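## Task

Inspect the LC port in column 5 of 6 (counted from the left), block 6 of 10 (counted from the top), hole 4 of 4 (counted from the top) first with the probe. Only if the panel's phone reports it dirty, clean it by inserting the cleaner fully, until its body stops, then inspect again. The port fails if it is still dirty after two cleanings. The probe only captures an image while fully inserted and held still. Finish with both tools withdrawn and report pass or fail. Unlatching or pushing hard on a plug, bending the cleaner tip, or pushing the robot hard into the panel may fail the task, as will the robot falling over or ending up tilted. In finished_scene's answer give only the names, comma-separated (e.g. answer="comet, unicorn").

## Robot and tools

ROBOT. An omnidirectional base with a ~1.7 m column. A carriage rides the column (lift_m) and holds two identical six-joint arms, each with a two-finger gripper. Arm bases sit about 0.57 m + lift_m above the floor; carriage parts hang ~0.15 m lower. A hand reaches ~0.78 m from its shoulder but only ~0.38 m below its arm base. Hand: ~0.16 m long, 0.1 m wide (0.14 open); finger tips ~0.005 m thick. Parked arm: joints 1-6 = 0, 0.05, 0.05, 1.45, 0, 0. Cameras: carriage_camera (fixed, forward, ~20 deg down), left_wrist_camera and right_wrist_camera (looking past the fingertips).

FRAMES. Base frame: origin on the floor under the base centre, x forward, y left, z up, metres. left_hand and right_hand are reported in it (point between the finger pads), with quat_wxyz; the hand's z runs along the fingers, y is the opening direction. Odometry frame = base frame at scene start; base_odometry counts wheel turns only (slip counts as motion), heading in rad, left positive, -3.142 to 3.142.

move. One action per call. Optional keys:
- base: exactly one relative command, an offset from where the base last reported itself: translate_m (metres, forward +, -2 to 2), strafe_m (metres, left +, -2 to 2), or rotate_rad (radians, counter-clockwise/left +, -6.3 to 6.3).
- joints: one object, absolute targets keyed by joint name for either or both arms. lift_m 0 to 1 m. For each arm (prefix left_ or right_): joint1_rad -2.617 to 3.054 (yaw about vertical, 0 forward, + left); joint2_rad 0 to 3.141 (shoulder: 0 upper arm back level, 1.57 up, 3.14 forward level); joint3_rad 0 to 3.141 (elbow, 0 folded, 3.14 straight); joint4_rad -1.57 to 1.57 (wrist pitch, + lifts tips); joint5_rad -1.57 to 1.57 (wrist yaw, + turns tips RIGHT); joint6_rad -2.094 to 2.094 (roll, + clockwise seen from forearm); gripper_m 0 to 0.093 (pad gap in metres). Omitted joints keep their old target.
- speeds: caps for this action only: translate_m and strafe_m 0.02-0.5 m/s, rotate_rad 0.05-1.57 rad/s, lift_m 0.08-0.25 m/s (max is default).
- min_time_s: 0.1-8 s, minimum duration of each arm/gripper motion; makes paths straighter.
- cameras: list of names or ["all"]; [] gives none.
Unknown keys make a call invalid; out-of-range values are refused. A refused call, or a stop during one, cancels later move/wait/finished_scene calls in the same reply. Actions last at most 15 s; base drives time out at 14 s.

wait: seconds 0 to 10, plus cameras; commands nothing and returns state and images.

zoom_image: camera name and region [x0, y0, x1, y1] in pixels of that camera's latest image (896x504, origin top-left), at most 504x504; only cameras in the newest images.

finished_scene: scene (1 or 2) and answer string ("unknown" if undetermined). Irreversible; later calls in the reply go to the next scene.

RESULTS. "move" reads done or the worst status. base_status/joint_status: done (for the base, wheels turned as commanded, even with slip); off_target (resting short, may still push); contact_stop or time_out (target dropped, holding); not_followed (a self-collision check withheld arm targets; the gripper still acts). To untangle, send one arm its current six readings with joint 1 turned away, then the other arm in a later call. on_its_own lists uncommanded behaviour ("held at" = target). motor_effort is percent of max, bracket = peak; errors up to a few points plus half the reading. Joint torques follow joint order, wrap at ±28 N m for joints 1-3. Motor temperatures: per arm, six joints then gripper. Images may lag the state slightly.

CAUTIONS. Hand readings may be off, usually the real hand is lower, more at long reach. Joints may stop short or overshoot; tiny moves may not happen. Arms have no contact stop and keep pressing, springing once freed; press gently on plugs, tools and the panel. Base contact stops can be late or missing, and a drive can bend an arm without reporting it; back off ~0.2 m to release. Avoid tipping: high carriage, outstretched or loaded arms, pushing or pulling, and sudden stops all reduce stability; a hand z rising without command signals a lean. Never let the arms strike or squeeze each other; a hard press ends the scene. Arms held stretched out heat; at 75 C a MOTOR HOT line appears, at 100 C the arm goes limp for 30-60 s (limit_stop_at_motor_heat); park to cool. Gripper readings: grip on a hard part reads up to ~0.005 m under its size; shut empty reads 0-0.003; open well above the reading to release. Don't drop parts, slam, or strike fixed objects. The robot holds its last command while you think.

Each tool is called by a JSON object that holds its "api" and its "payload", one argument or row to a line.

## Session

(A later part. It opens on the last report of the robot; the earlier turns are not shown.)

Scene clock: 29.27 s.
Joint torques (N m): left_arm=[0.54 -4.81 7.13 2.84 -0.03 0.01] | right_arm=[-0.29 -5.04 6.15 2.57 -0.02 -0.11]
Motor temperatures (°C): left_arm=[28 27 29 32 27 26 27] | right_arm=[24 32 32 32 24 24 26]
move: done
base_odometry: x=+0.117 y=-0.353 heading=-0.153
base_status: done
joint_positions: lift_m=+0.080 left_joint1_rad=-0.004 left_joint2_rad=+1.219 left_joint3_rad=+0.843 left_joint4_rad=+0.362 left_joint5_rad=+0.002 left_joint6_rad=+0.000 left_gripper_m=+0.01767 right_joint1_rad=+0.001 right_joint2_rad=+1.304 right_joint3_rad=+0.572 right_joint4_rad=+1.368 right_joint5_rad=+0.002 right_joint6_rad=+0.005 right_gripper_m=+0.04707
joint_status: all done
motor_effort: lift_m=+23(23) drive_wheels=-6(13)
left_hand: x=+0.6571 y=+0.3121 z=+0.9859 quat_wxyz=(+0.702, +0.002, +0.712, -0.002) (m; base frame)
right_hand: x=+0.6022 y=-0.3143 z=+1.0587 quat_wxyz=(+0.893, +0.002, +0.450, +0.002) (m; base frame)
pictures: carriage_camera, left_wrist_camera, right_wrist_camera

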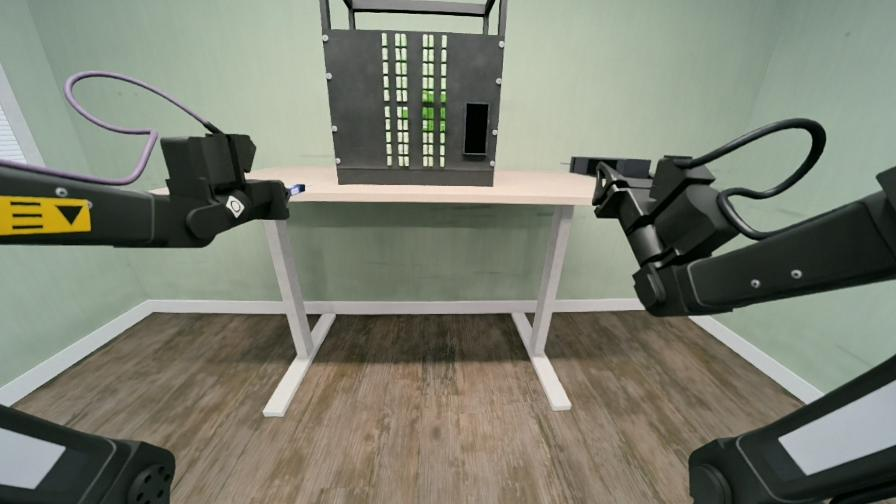

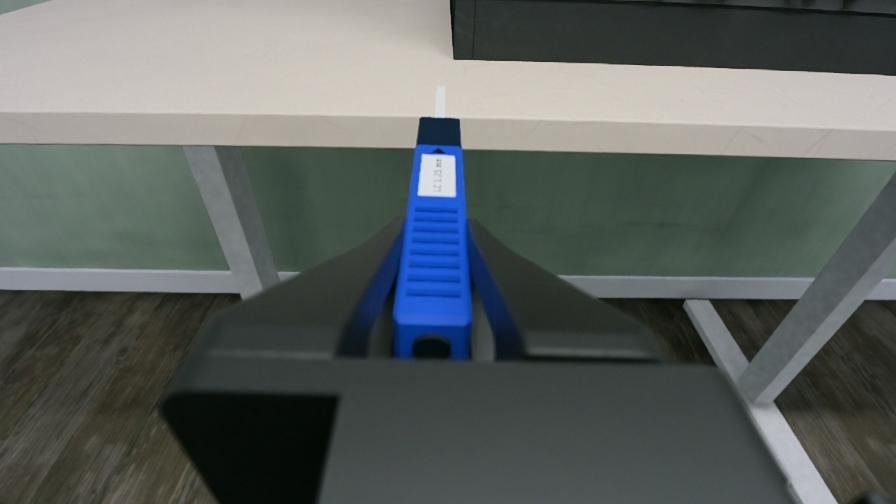

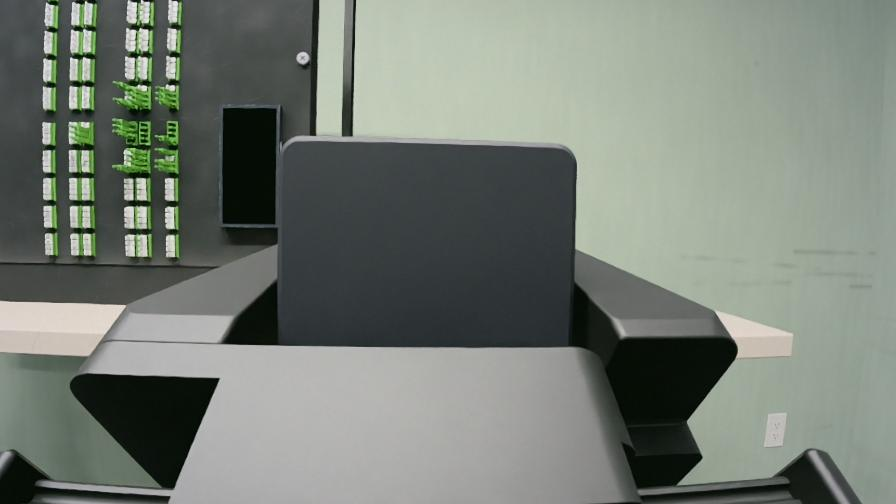

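{"api": "move", "payload": {
  "base": {"translate_m": 0.1},
  "speeds": {"translate_m": 0.15},
  "cameras": ["carriage_camera"]
}}

{"api": "zoom_image", "payload": {
  "camera": "carriage_camera",
  "region": [500, 100, 700, 250]
}}

{"api": "move", "payload": {
  "joints": {"lift_m": 0.055},
  "speeds": {"lift_m": 0.08},
  "cameras": ["carriage_camera", "left_wrist_camera"]
}}

{"api": "zoom_image", "payload": {
  "camera": "carriage_camera",
  "region": [500, 100, 700, 250]
}}

Scene clock: 31.97 s.
Joint torques (N m): left_arm=[0.51 -5.03 7.17 2.81 -0.1 0.05] | right_arm=[-0.29 -5.09 6.26 2.57 -0.02 -0.11]
Motor temperatures (°C): left_arm=[28 28 29 32 27 26 27] | right_arm=[24 32 32 32 24 24 26]
move: done
base_odometry: x=+0.216 y=-0.368 heading=-0.154
base_status: done
joint_positions: lift_m=+0.080 left_joint1_rad=-0.004 left_joint2_rad=+1.219 left_joint3_rad=+0.843 left_joint4_rad=+0.363 left_joint5_rad=+0.002 left_joint6_rad=+0.000 left_gripper_m=+0.01767 right_joint1_rad=+0.001 right_joint2_rad=+1.304 right_joint3_rad=+0.572 right_joint4_rad=+1.370 right_joint5_rad=+0.002 right_joint6_rad=+0.005 right_gripper_m=+0.04707
joint_status: not commanded
motor_effort: lift_m=+23(23) drive_wheels=-5(12)
left_hand: x=+0.6571 y=+0.3121 z=+0.9860 quat_wxyz=(+0.702, +0.002, +0.712, -0.002) (m; base frame)
right_hand: x=+0.6019 y=-0.3143 z=+1.0591 quat_wxyz=(+0.893, +0.002, +0.450, +0.002) (m; base frame)
pictures: carriage_camera

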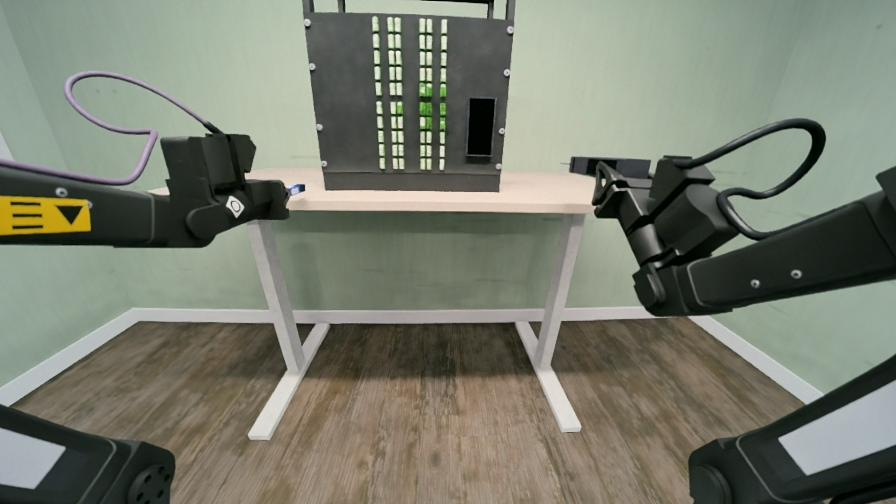

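Scaled by 2.520.

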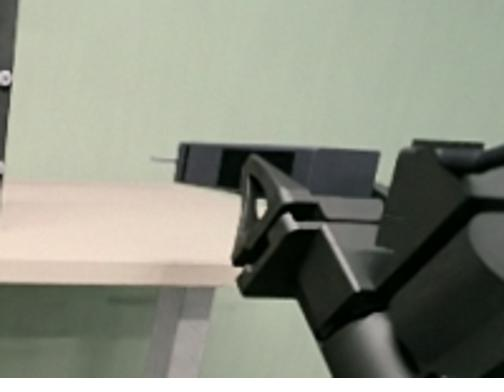

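Scene clock: 32.67 s.
Joint torques (N m): left_arm=[0.54 -4.82 7.12 2.61 -0.09 0.02] | right_arm=[-0.31 -5.15 6.19 2.51 -0.02 -0.1]
Motor temperatures (°C): left_arm=[28 28 30 33 27 26 27] | right_arm=[24 32 32 32 24 24 26]
move: done
base_odometry: x=+0.216 y=-0.368 heading=-0.154
base_status: not commanded
joint_positions: lift_m=+0.055 left_joint1_rad=-0.004 left_joint2_rad=+1.219 left_joint3_rad=+0.843 left_joint4_rad=+0.380 left_joint5_rad=+0.002 left_joint6_rad=+0.000 left_gripper_m=+0.01767 right_joint1_rad=+0.001 right_joint2_rad=+1.304 right_joint3_rad=+0.572 right_joint4_rad=+1.371 right_joint5_rad=+0.002 right_joint6_rad=+0.005 right_gripper_m=+0.04707
joint_status: all done
motor_effort: lift_m=+22(22) drive_wheels=-5(5)
left_hand: x=+0.6571 y=+0.3121 z=+0.9654 quat_wxyz=(+0.708, +0.002, +0.706, -0.002) (m; base frame)
right_hand: x=+0.6017 y=-0.3143 z=+1.0344 quat_wxyz=(+0.894, +0.002, +0.449, +0.002) (m; base frame)
pictures: carriage_camera, left_wrist_camera

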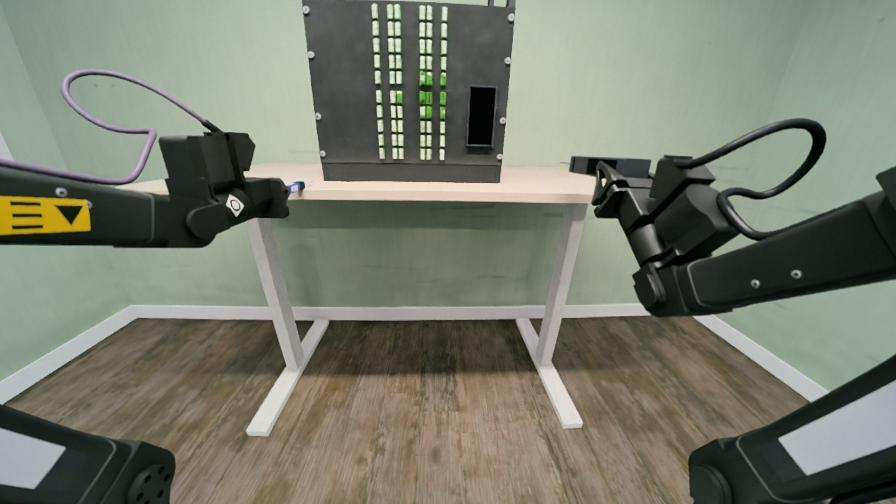

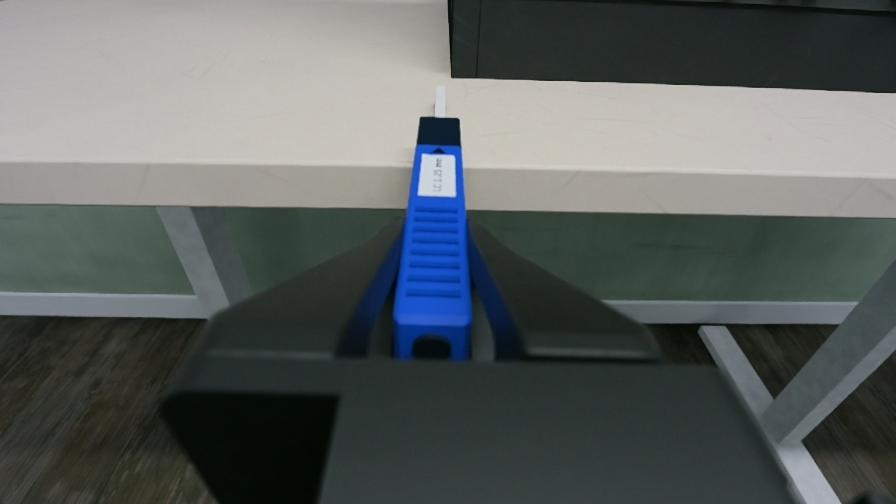

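Scaled by 2.520.

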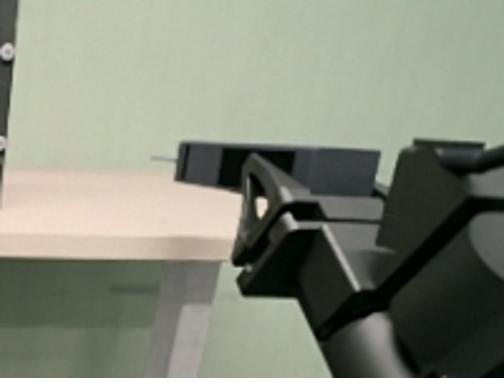

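{"api": "move", "payload": {
  "joints": {"lift_m": 0.09},
  "cameras": []
}}

{"api": "move", "payload": {
  "joints": {"left_joint2_rad": 0.8, "left_joint3_rad": 0.9, "left_joint4_rad": 1.0},
  "min_time_s": 2,
  "cameras": ["carriage_camera", "left_wrist_camera"]
}}

{"api": "zoom_image", "payload": {
  "camera": "left_wrist_camera",
  "region": [380, 60, 500, 180]
}}

Scene clock: 33.53 s.
Joint torques (N m): left_arm=[0.61 -4.86 7.21 2.68 -0.12 0.01] | right_arm=[-0.34 -5.14 6.27 2.46 -0.03 -0.1]
Motor temperatures (°C): left_arm=[28 28 30 33 27 26 27] | right_arm=[24 32 32 32 24 24 26]
move: done
base_odometry: x=+0.216 y=-0.368 heading=-0.154
base_status: not commanded
joint_positions: lift_m=+0.090 left_joint1_rad=-0.004 left_joint2_rad=+1.219 left_joint3_rad=+0.843 left_joint4_rad=+0.372 left_joint5_rad=+0.002 left_joint6_rad=+0.000 left_gripper_m=+0.01767 right_joint1_rad=+0.001 right_joint2_rad=+1.304 right_joint3_rad=+0.572 right_joint4_rad=+1.377 right_joint5_rad=+0.002 right_joint6_rad=+0.005 right_gripper_m=+0.04707
joint_status: all done
motor_effort: lift_m=+25(30) drive_wheels=-5(5)
left_hand: x=+0.6571 y=+0.3121 z=+0.9981 quat_wxyz=(+0.706, +0.002, +0.708, -0.002) (m; base frame)
right_hand: x=+0.6008 y=-0.3143 z=+1.0702 quat_wxyz=(+0.895, +0.002, +0.446, +0.002) (m; base frame)
pictures: none
No camera images: "cameras" was empty.

Scene clock: 35.87 s.
Joint torques (N m): left_arm=[0.59 -0.66 7.65 1.27 -0.17 0] | right_arm=[-0.32 -5.09 6.24 2.45 -0.03 -0.1]
Motor temperatures (°C): left_arm=[28 28 30 33 27 26 27] | right_arm=[24 32 33 32 24 24 26]
move: done
base_odometry: x=+0.216 y=-0.368 heading=-0.154
base_status: not commanded
joint_positions: lift_m=+0.090 left_joint1_rad=-0.004 left_joint2_rad=+0.806 left_joint3_rad=+0.877 left_joint4_rad=+0.978 left_joint5_rad=+0.002 left_joint6_rad=+0.000 left_gripper_m=+0.01767 right_joint1_rad=+0.001 right_joint2_rad=+1.304 right_joint3_rad=+0.572 right_joint4_rad=+1.377 right_joint5_rad=+0.002 right_joint6_rad=+0.005 right_gripper_m=+0.04707
joint_status: all done
motor_effort: lift_m=+24(25) drive_wheels=-5(5)
left_hand: x=+0.4310 y=+0.3131 z=+1.2682 quat_wxyz=(+0.966, +0.002, +0.258, -0.002) (m; base frame)
right_hand: x=+0.6008 y=-0.3143 z=+1.0702 quat_wxyz=(+0.895, +0.002, +0.446, +0.002) (m; base frame)
pictures: carriage_camera, left_wrist_camera

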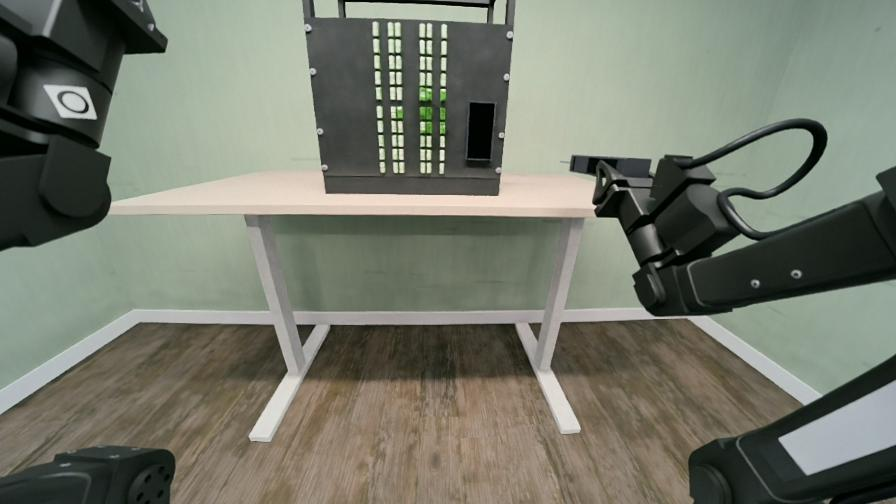

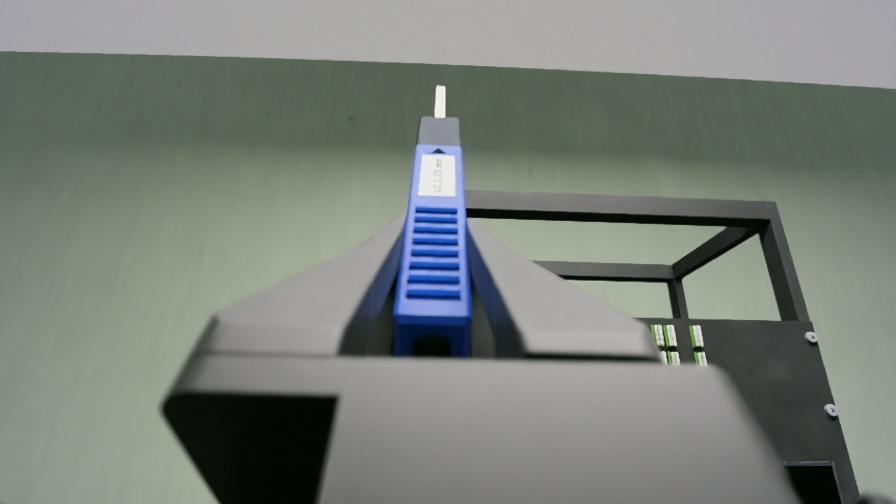

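Scaled by 4.200.

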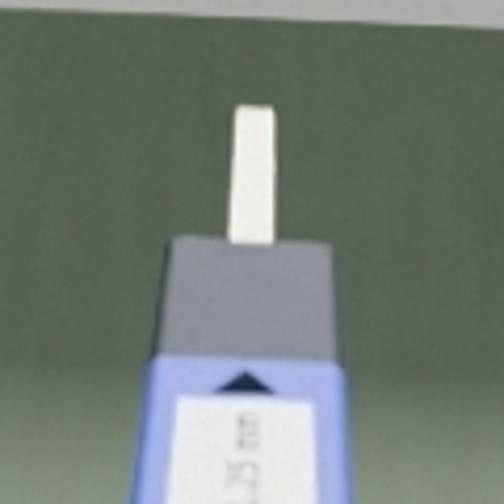

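{"api": "move", "payload": {
  "base": {"translate_m": 0.025},
  "speeds": {"translate_m": 0.1},
  "cameras": []
}}

{"api": "move", "payload": {
  "joints": {"lift_m": 0.04},
  "speeds": {"lift_m": 0.08},
  "cameras": ["carriage_camera", "right_wrist_camera"]
}}

{"api": "zoom_image", "payload": {
  "camera": "carriage_camera",
  "region": [500, 100, 700, 250]
}}

Scene clock: 37.00 s.
Joint torques (N m): left_arm=[0.55 -0.76 7.41 1.16 -0.12 0.01] | right_arm=[-0.34 -5.19 6.28 2.48 -0.02 -0.1]
Motor temperatures (°C): left_arm=[28 28 30 32 27 26 27] | right_arm=[24 32 33 32 24 24 26]
move: done
base_odometry: x=+0.241 y=-0.372 heading=-0.155
base_status: done
joint_positions: lift_m=+0.090 left_joint1_rad=-0.004 left_joint2_rad=+0.805 left_joint3_rad=+0.878 left_joint4_rad=+0.986 left_joint5_rad=+0.002 left_joint6_rad=+0.000 left_gripper_m=+0.01767 right_joint1_rad=+0.001 right_joint2_rad=+1.304 right_joint3_rad=+0.572 right_joint4_rad=+1.376 right_joint5_rad=+0.003 right_joint6_rad=+0.005 right_gripper_m=+0.04707
joint_status: not commanded
motor_effort: lift_m=+25(25) drive_wheels=-4(12)
left_hand: x=+0.4287 y=+0.3131 z=+1.2696 quat_wxyz=(+0.967, +0.002, +0.253, -0.002) (m; base frame)
right_hand: x=+0.6010 y=-0.3144 z=+1.0700 quat_wxyz=(+0.895, +0.002, +0.447, +0.002) (m; base frame)
pictures: none
No camera images: "cameras" was empty.

Scene clock: 38.00 s.
Joint torques (N m): left_arm=[0.79 -0.64 7.08 1.14 -0.13 0.01] | right_arm=[-0.35 -5.14 6.24 2.48 -0.02 -0.1]
Motor temperatures (°C): left_arm=[28 27 30 32 27 26 27] | right_arm=[24 32 33 32 24 24 26]
move: done
base_odometry: x=+0.241 y=-0.372 heading=-0.155
base_status: not commanded
joint_positions: lift_m=+0.040 left_joint1_rad=-0.004 left_joint2_rad=+0.805 left_joint3_rad=+0.882 left_joint4_rad=+0.988 left_joint5_rad=+0.002 left_joint6_rad=+0.000 left_gripper_m=+0.01767 right_joint1_rad=+0.001 right_joint2_rad=+1.304 right_joint3_rad=+0.572 right_joint4_rad=+1.374 right_joint5_rad=+0.003 right_joint6_rad=+0.005 right_gripper_m=+0.04707
joint_status: all done
motor_effort: lift_m=+22(23) drive_wheels=-4(4)
left_hand: x=+0.4273 y=+0.3131 z=+1.2214 quat_wxyz=(+0.968, +0.002, +0.251, -0.002) (m; base frame)
right_hand: x=+0.6012 y=-0.3144 z=+1.0200 quat_wxyz=(+0.894, +0.002, +0.447, +0.002) (m; base frame)
pictures: carriage_camera, right_wrist_camera

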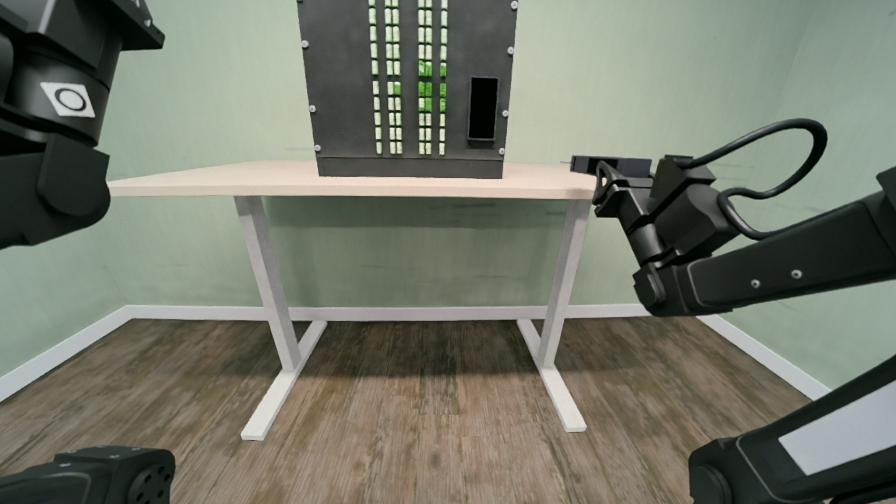

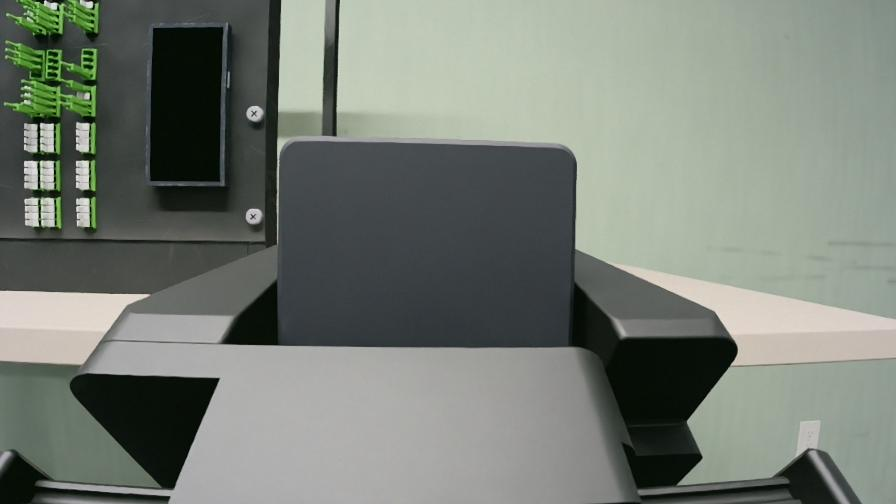

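Scaled by 2.520.

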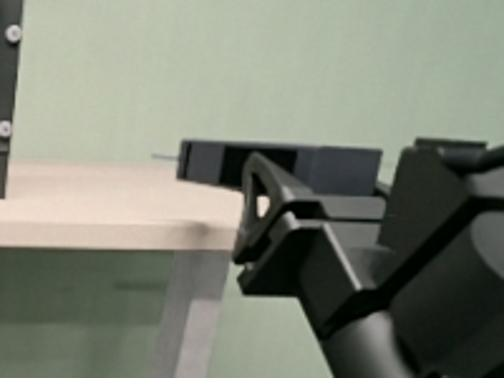

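{"api": "move", "payload": {
  "joints": {"lift_m": 0.012},
  "speeds": {"lift_m": 0.08},
  "cameras": ["carriage_camera", "right_wrist_camera"]
}}

{"api": "zoom_image", "payload": {
  "camera": "carriage_camera",
  "region": [500, 100, 700, 250]
}}

Scene clock: 38.83 s.
Joint torques (N m): left_arm=[0.55 -0.42 7.19 1.07 -0.1 0.04] | right_arm=[-0.32 -5.08 6.24 2.45 -0.03 -0.1]
Motor temperatures (°C): left_arm=[28 27 30 32 27 26 27] | right_arm=[24 32 33 32 24 24 26]
move: done
base_odometry: x=+0.241 y=-0.372 heading=-0.155
base_status: not commanded
joint_positions: lift_m=+0.012 left_joint1_rad=-0.004 left_joint2_rad=+0.805 left_joint3_rad=+0.883 left_joint4_rad=+0.989 left_joint5_rad=+0.002 left_joint6_rad=+0.000 left_gripper_m=+0.01767 right_joint1_rad=+0.001 right_joint2_rad=+1.304 right_joint3_rad=+0.572 right_joint4_rad=+1.375 right_joint5_rad=+0.003 right_joint6_rad=+0.005 right_gripper_m=+0.04707
joint_status: all done
motor_effort: lift_m=+22(23) drive_wheels=-3(4)
left_hand: x=+0.4265 y=+0.3131 z=+1.1940 quat_wxyz=(+0.968, +0.002, +0.249, -0.002) (m; base frame)
right_hand: x=+0.6011 y=-0.3144 z=+0.9921 quat_wxyz=(+0.894, +0.002, +0.447, +0.002) (m; base frame)
pictures: carriage_camera, right_wrist_camera

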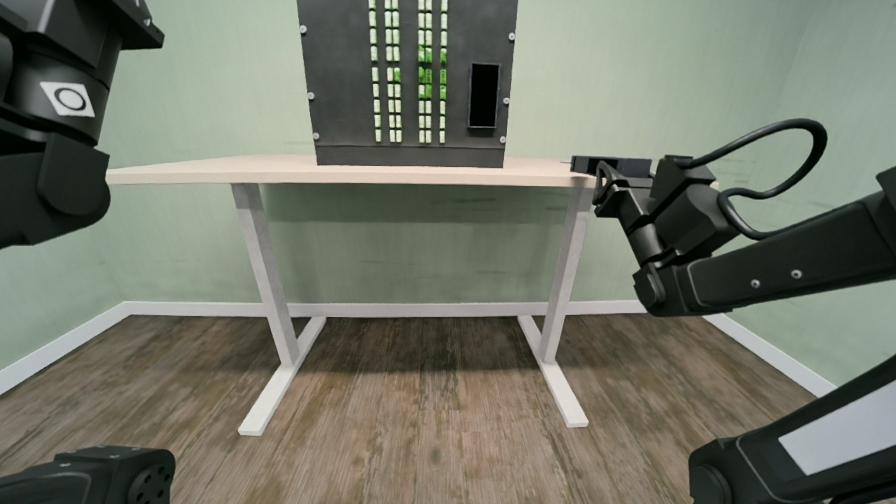

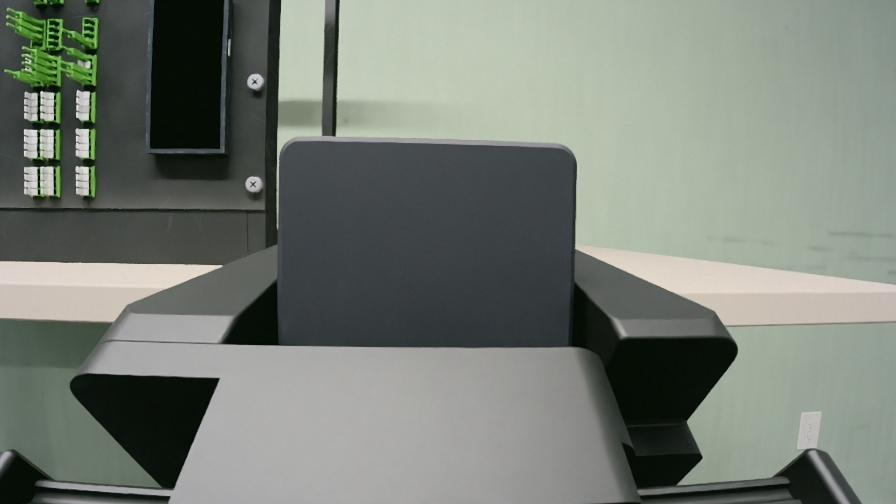

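Scaled by 2.520.

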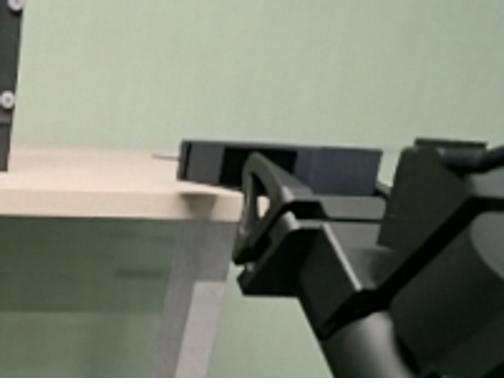

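{"api": "move", "payload": {
  "joints": {"lift_m": 0.0, "right_joint2_rad": 1.082, "right_joint3_rad": 0.619, "right_joint4_rad": 0.94},
  "min_time_s": 5,
  "cameras": ["carriage_camera", "right_wrist_camera"]
}}

{"api": "zoom_image", "payload": {
  "camera": "carriage_camera",
  "region": [500, 100, 700, 250]
}}

Scene clock: 44.53 s.
Joint torques (N m): left_arm=[0.43 -0.57 6.87 1.05 -0.15 -0.01] | right_arm=[-0.29 -3.63 8.2 1.08 -0.02 -0.1]
Motor temperatures (°C): left_arm=[28 27 31 31 27 26 27] | right_arm=[24 32 34 32 24 24 26]
move: off_target
base_odometry: x=+0.241 y=-0.372 heading=-0.155
base_status: not commanded
joint_positions: lift_m=+0.000 left_joint1_rad=-0.004 left_joint2_rad=+0.805 left_joint3_rad=+0.884 left_joint4_rad=+0.990 left_joint5_rad=+0.002 left_joint6_rad=+0.000 left_gripper_m=+0.01767 right_joint1_rad=+0.001 right_joint2_rad=+1.091 right_joint3_rad=+0.595 right_joint4_rad=+1.018 right_joint5_rad=+0.003 right_joint6_rad=+0.005 right_gripper_m=+0.04707
joint_status: right_joint4_rad off_target (ended at +1.018, target +0.940); the others done
motor_effort: lift_m=+22(23) drive_wheels=-3(4)
left_hand: x=+0.4257 y=+0.3131 z=+1.1826 quat_wxyz=(+0.969, +0.002, +0.248, -0.002) (m; base frame)
right_hand: x=+0.5872 y=-0.3144 z=+0.9897 quat_wxyz=(+0.866, +0.002, +0.501, +0.002) (m; base frame)
pictures: carriage_camera, right_wrist_camera

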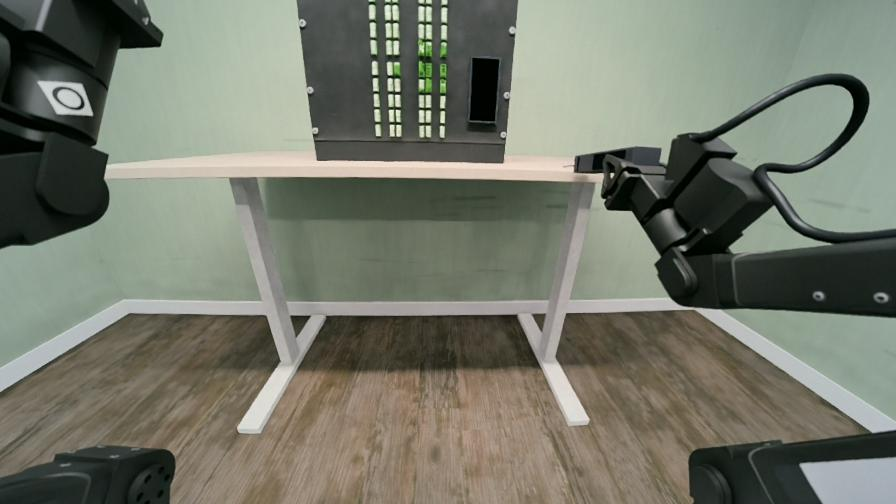

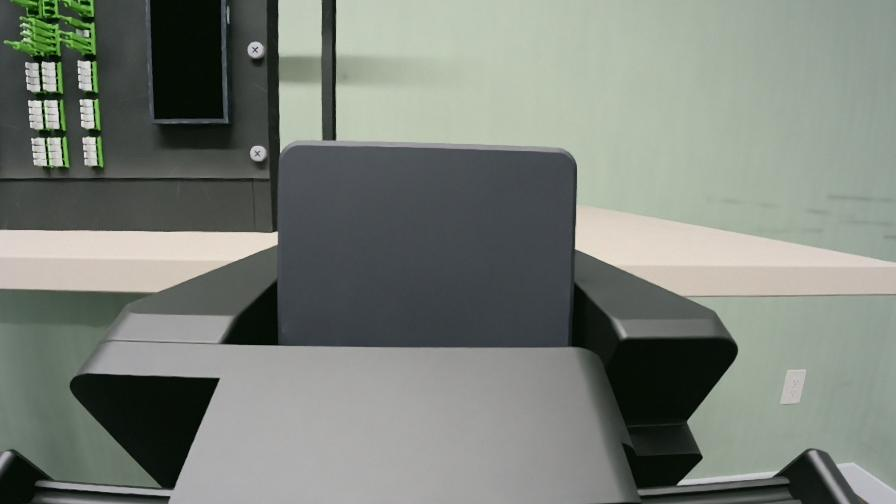

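Scaled by 2.520.

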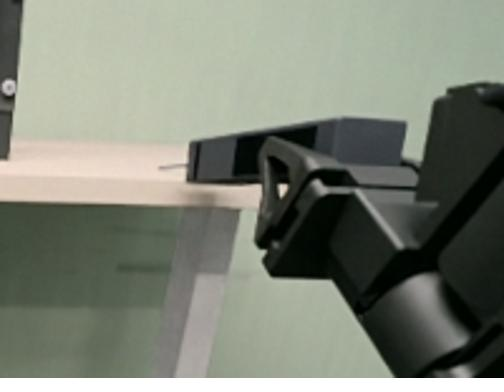

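{"api": "move", "payload": {
  "joints": {"right_joint4_rad": 0.75},
  "min_time_s": 3,
  "cameras": ["carriage_camera", "right_wrist_camera"]
}}

{"api": "zoom_image", "payload": {
  "camera": "carriage_camera",
  "region": [500, 100, 700, 250]
}}

Scene clock: 47.97 s.
Joint torques (N m): left_arm=[0.57 -0.65 7.08 1.08 -0.14 -0.03] | right_arm=[-0.29 -2.24 7.54 0.86 -0.02 -0.1]
Motor temperatures (°C): left_arm=[28 27 31 30 27 26 27] | right_arm=[24 32 34 31 24 24 26]
move: off_target
base_odometry: x=+0.241 y=-0.372 heading=-0.155
base_status: not commanded
joint_positions: lift_m=+0.000 left_joint1_rad=-0.004 left_joint2_rad=+0.805 left_joint3_rad=+0.884 left_joint4_rad=+0.990 left_joint5_rad=+0.002 left_joint6_rad=+0.000 left_gripper_m=+0.01767 right_joint1_rad=+0.001 right_joint2_rad=+1.075 right_joint3_rad=+0.604 right_joint4_rad=+0.864 right_joint5_rad=+0.003 right_joint6_rad=+0.005 right_gripper_m=+0.04707
joint_status: right_joint4_rad off_target (ended at +0.864, target +0.750)
motor_effort: lift_m=+22(23) drive_wheels=-4(4)
left_hand: x=+0.4257 y=+0.3131 z=+1.1826 quat_wxyz=(+0.969, +0.002, +0.248, -0.002) (m; base frame)
right_hand: x=+0.5991 y=-0.3144 z=+0.9654 quat_wxyz=(+0.832, +0.002, +0.555, +0.002) (m; base frame)
pictures: carriage_camera, right_wrist_camera

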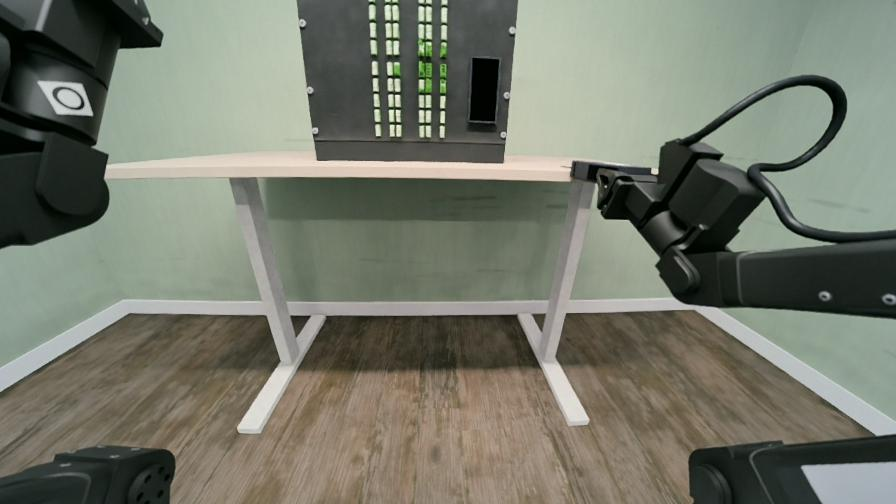

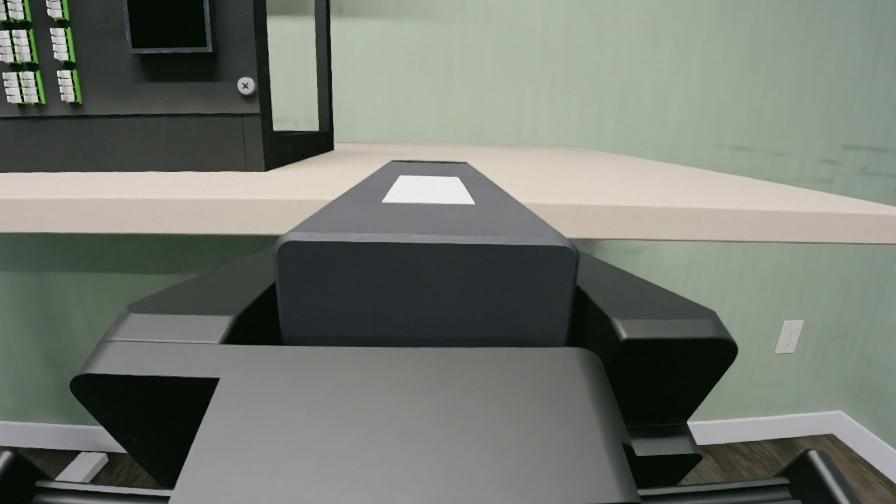

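Scaled by 2.520.

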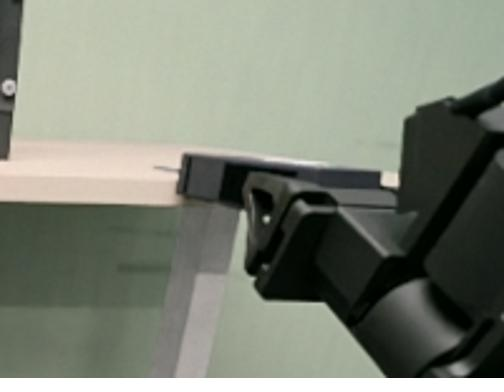

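{"api": "move", "payload": {
  "joints": {"right_joint4_rad": 0.58},
  "min_time_s": 2,
  "cameras": ["carriage_camera", "right_wrist_camera"]
}}

{"api": "zoom_image", "payload": {
  "camera": "carriage_camera",
  "region": [500, 100, 700, 250]
}}

Scene clock: 50.40 s.
Joint torques (N m): left_arm=[0.54 -0.58 6.99 1.05 -0.04 -0.01] | right_arm=[-0.32 -0.87 6.15 0.02 -0.02 -0.1]
Motor temperatures (°C): left_arm=[28 27 31 30 27 26 27] | right_arm=[24 32 35 30 24 24 26]
move: off_target
base_odometry: x=+0.241 y=-0.372 heading=-0.155
base_status: not commanded
joint_positions: lift_m=+0.000 left_joint1_rad=-0.004 left_joint2_rad=+0.805 left_joint3_rad=+0.884 left_joint4_rad=+0.990 left_joint5_rad=+0.002 left_joint6_rad=+0.000 left_gripper_m=+0.01767 right_joint1_rad=+0.001 right_joint2_rad=+1.061 right_joint3_rad=+0.621 right_joint4_rad=+0.776 right_joint5_rad=+0.003 right_joint6_rad=+0.005 right_gripper_m=+0.04707
joint_status: right_joint4_rad off_target (ended at +0.775, target +0.580)
motor_effort: lift_m=+22(23) drive_wheels=-3(4)
left_hand: x=+0.4257 y=+0.3131 z=+1.1826 quat_wxyz=(+0.969, +0.002, +0.248, -0.002) (m; base frame)
right_hand: x=+0.6025 y=-0.3144 z=+0.9580 quat_wxyz=(+0.815, +0.002, +0.579, +0.002) (m; base frame)
pictures: carriage_camera, right_wrist_camera

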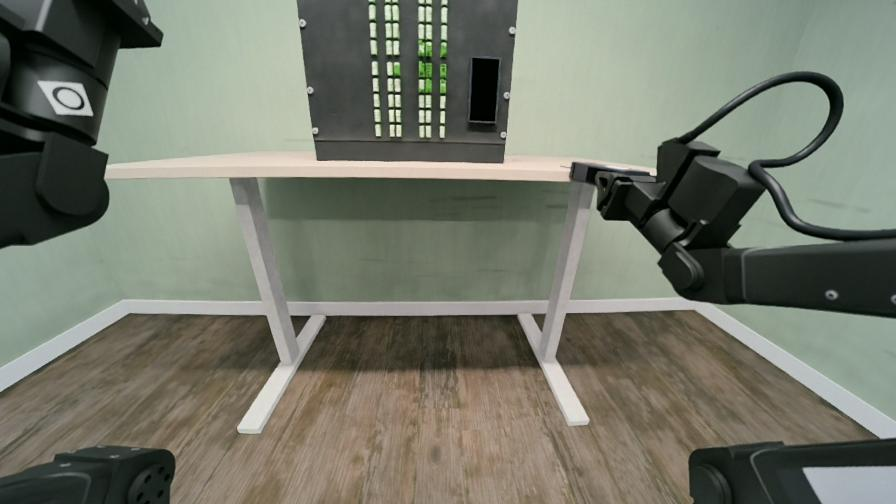

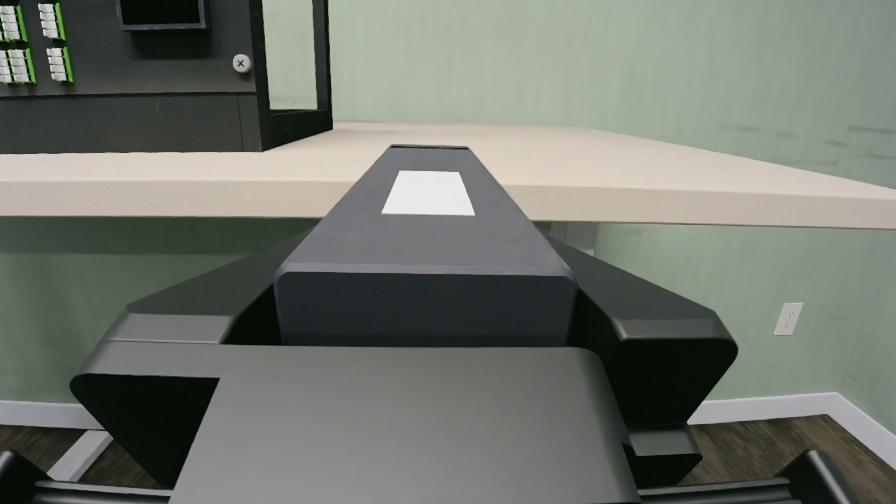

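Scaled by 2.520.

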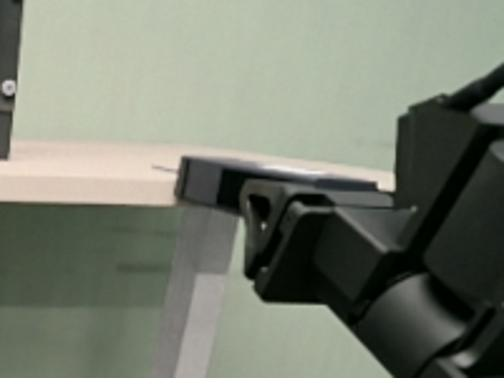

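{"api": "move", "payload": {
  "joints": {"right_joint4_rad": 0.4},
  "min_time_s": 2,
  "cameras": ["carriage_camera", "right_wrist_camera"]
}}

{"api": "zoom_image", "payload": {
  "camera": "carriage_camera",
  "region": [500, 100, 700, 250]
}}

Scene clock: 52.90 s.
Joint torques (N m): left_arm=[0.54 -0.44 6.93 1.11 -0.11 0] | right_arm=[-0.32 1.47 5.94 -0.19 -0.02 -0.1]
Motor temperatures (°C): left_arm=[28 27 31 30 27 26 27] | right_arm=[24 32 35 30 24 24 26]
move: off_target
base_odometry: x=+0.241 y=-0.372 heading=-0.155
base_status: not commanded
joint_positions: lift_m=+0.000 left_joint1_rad=-0.004 left_joint2_rad=+0.805 left_joint3_rad=+0.884 left_joint4_rad=+0.990 left_joint5_rad=+0.002 left_joint6_rad=+0.000 left_gripper_m=+0.01767 right_joint1_rad=+0.001 right_joint2_rad=+1.036 right_joint3_rad=+0.625 right_joint4_rad=+0.624 right_joint5_rad=+0.003 right_joint6_rad=+0.005 right_gripper_m=+0.04707
joint_status: right_joint4_rad off_target (ended at +0.624, target +0.400)
motor_effort: lift_m=+22(23) drive_wheels=+4(4)
left_hand: x=+0.4257 y=+0.3131 z=+1.1826 quat_wxyz=(+0.969, +0.002, +0.248, -0.002) (m; base frame)
right_hand: x=+0.6065 y=-0.3144 z=+0.9325 quat_wxyz=(+0.778, +0.002, +0.628, +0.002) (m; base frame)
pictures: carriage_camera, right_wrist_camera

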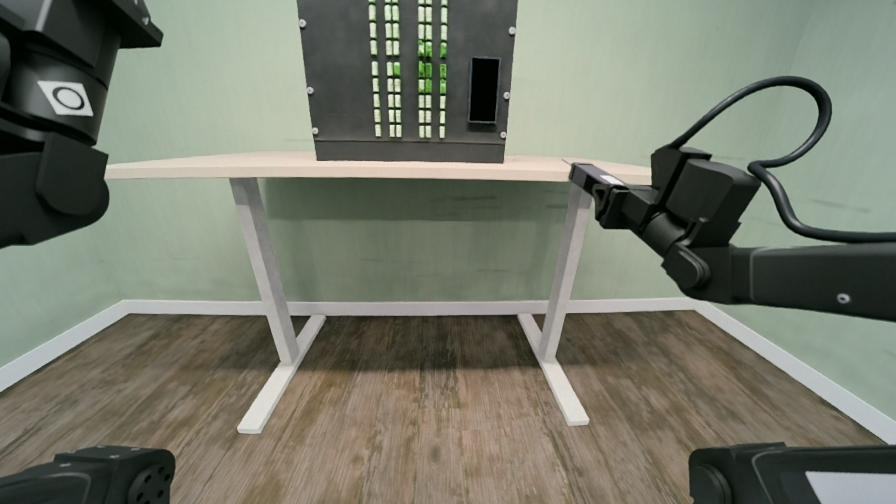

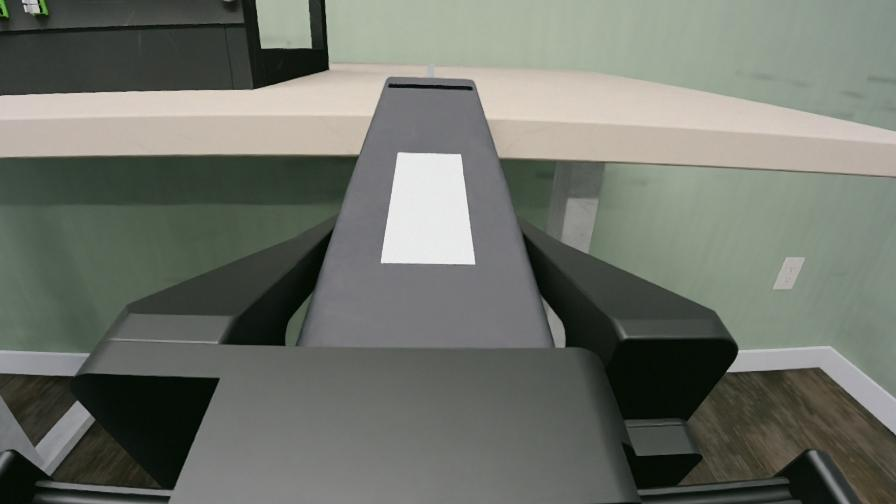

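Scaled by 2.520.

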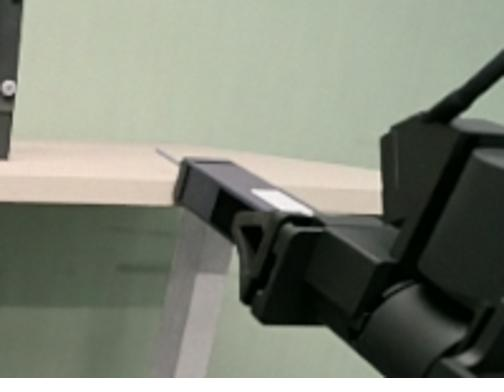

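{"api": "move", "payload": {
  "joints": {"right_joint4_rad": 0.36},
  "min_time_s": 2,
  "cameras": ["right_wrist_camera"]
}}

Scene clock: 55.73 s.
Joint torques (N m): left_arm=[0.58 -0.53 6.91 1.09 -0.09 -0.01] | right_arm=[-0.31 0.01 6 0.94 -0.02 -0.1]
Motor temperatures (°C): left_arm=[28 26 31 30 27 26 27] | right_arm=[24 32 34 29 24 24 26]
move: off_target
base_odometry: x=+0.241 y=-0.372 heading=-0.155
base_status: not commanded
joint_positions: lift_m=+0.000 left_joint1_rad=-0.004 left_joint2_rad=+0.805 left_joint3_rad=+0.884 left_joint4_rad=+0.990 left_joint5_rad=+0.002 left_joint6_rad=+0.000 left_gripper_m=+0.01767 right_joint1_rad=+0.001 right_joint2_rad=+1.050 right_joint3_rad=+0.625 right_joint4_rad=+0.492 right_joint5_rad=+0.003 right_joint6_rad=+0.005 right_gripper_m=+0.04707
joint_status: right_joint4_rad off_target (ended at +0.492, target +0.360)
motor_effort: lift_m=+22(23) drive_wheels=+5(6)
left_hand: x=+0.4257 y=+0.3131 z=+1.1826 quat_wxyz=(+0.969, +0.002, +0.248, -0.002) (m; base frame)
right_hand: x=+0.6140 y=-0.3144 z=+0.8953 quat_wxyz=(+0.731, +0.003, +0.683, +0.001) (m; base frame)
pictures: right_wrist_camera

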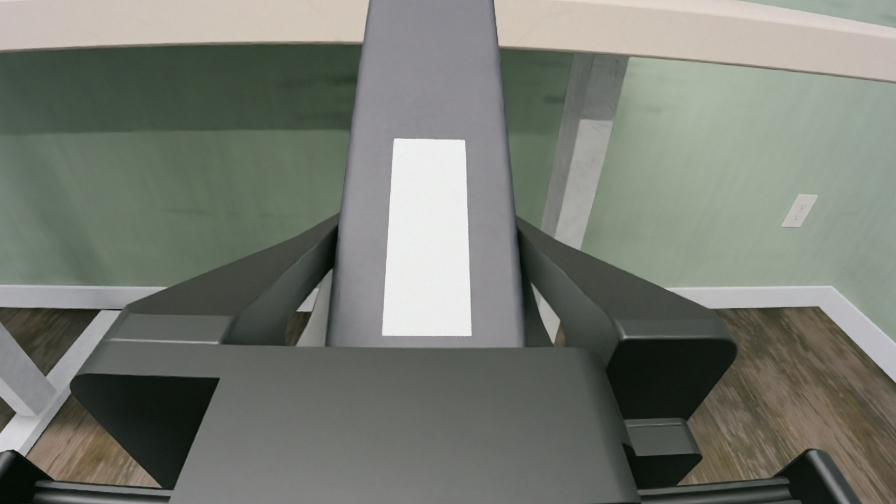

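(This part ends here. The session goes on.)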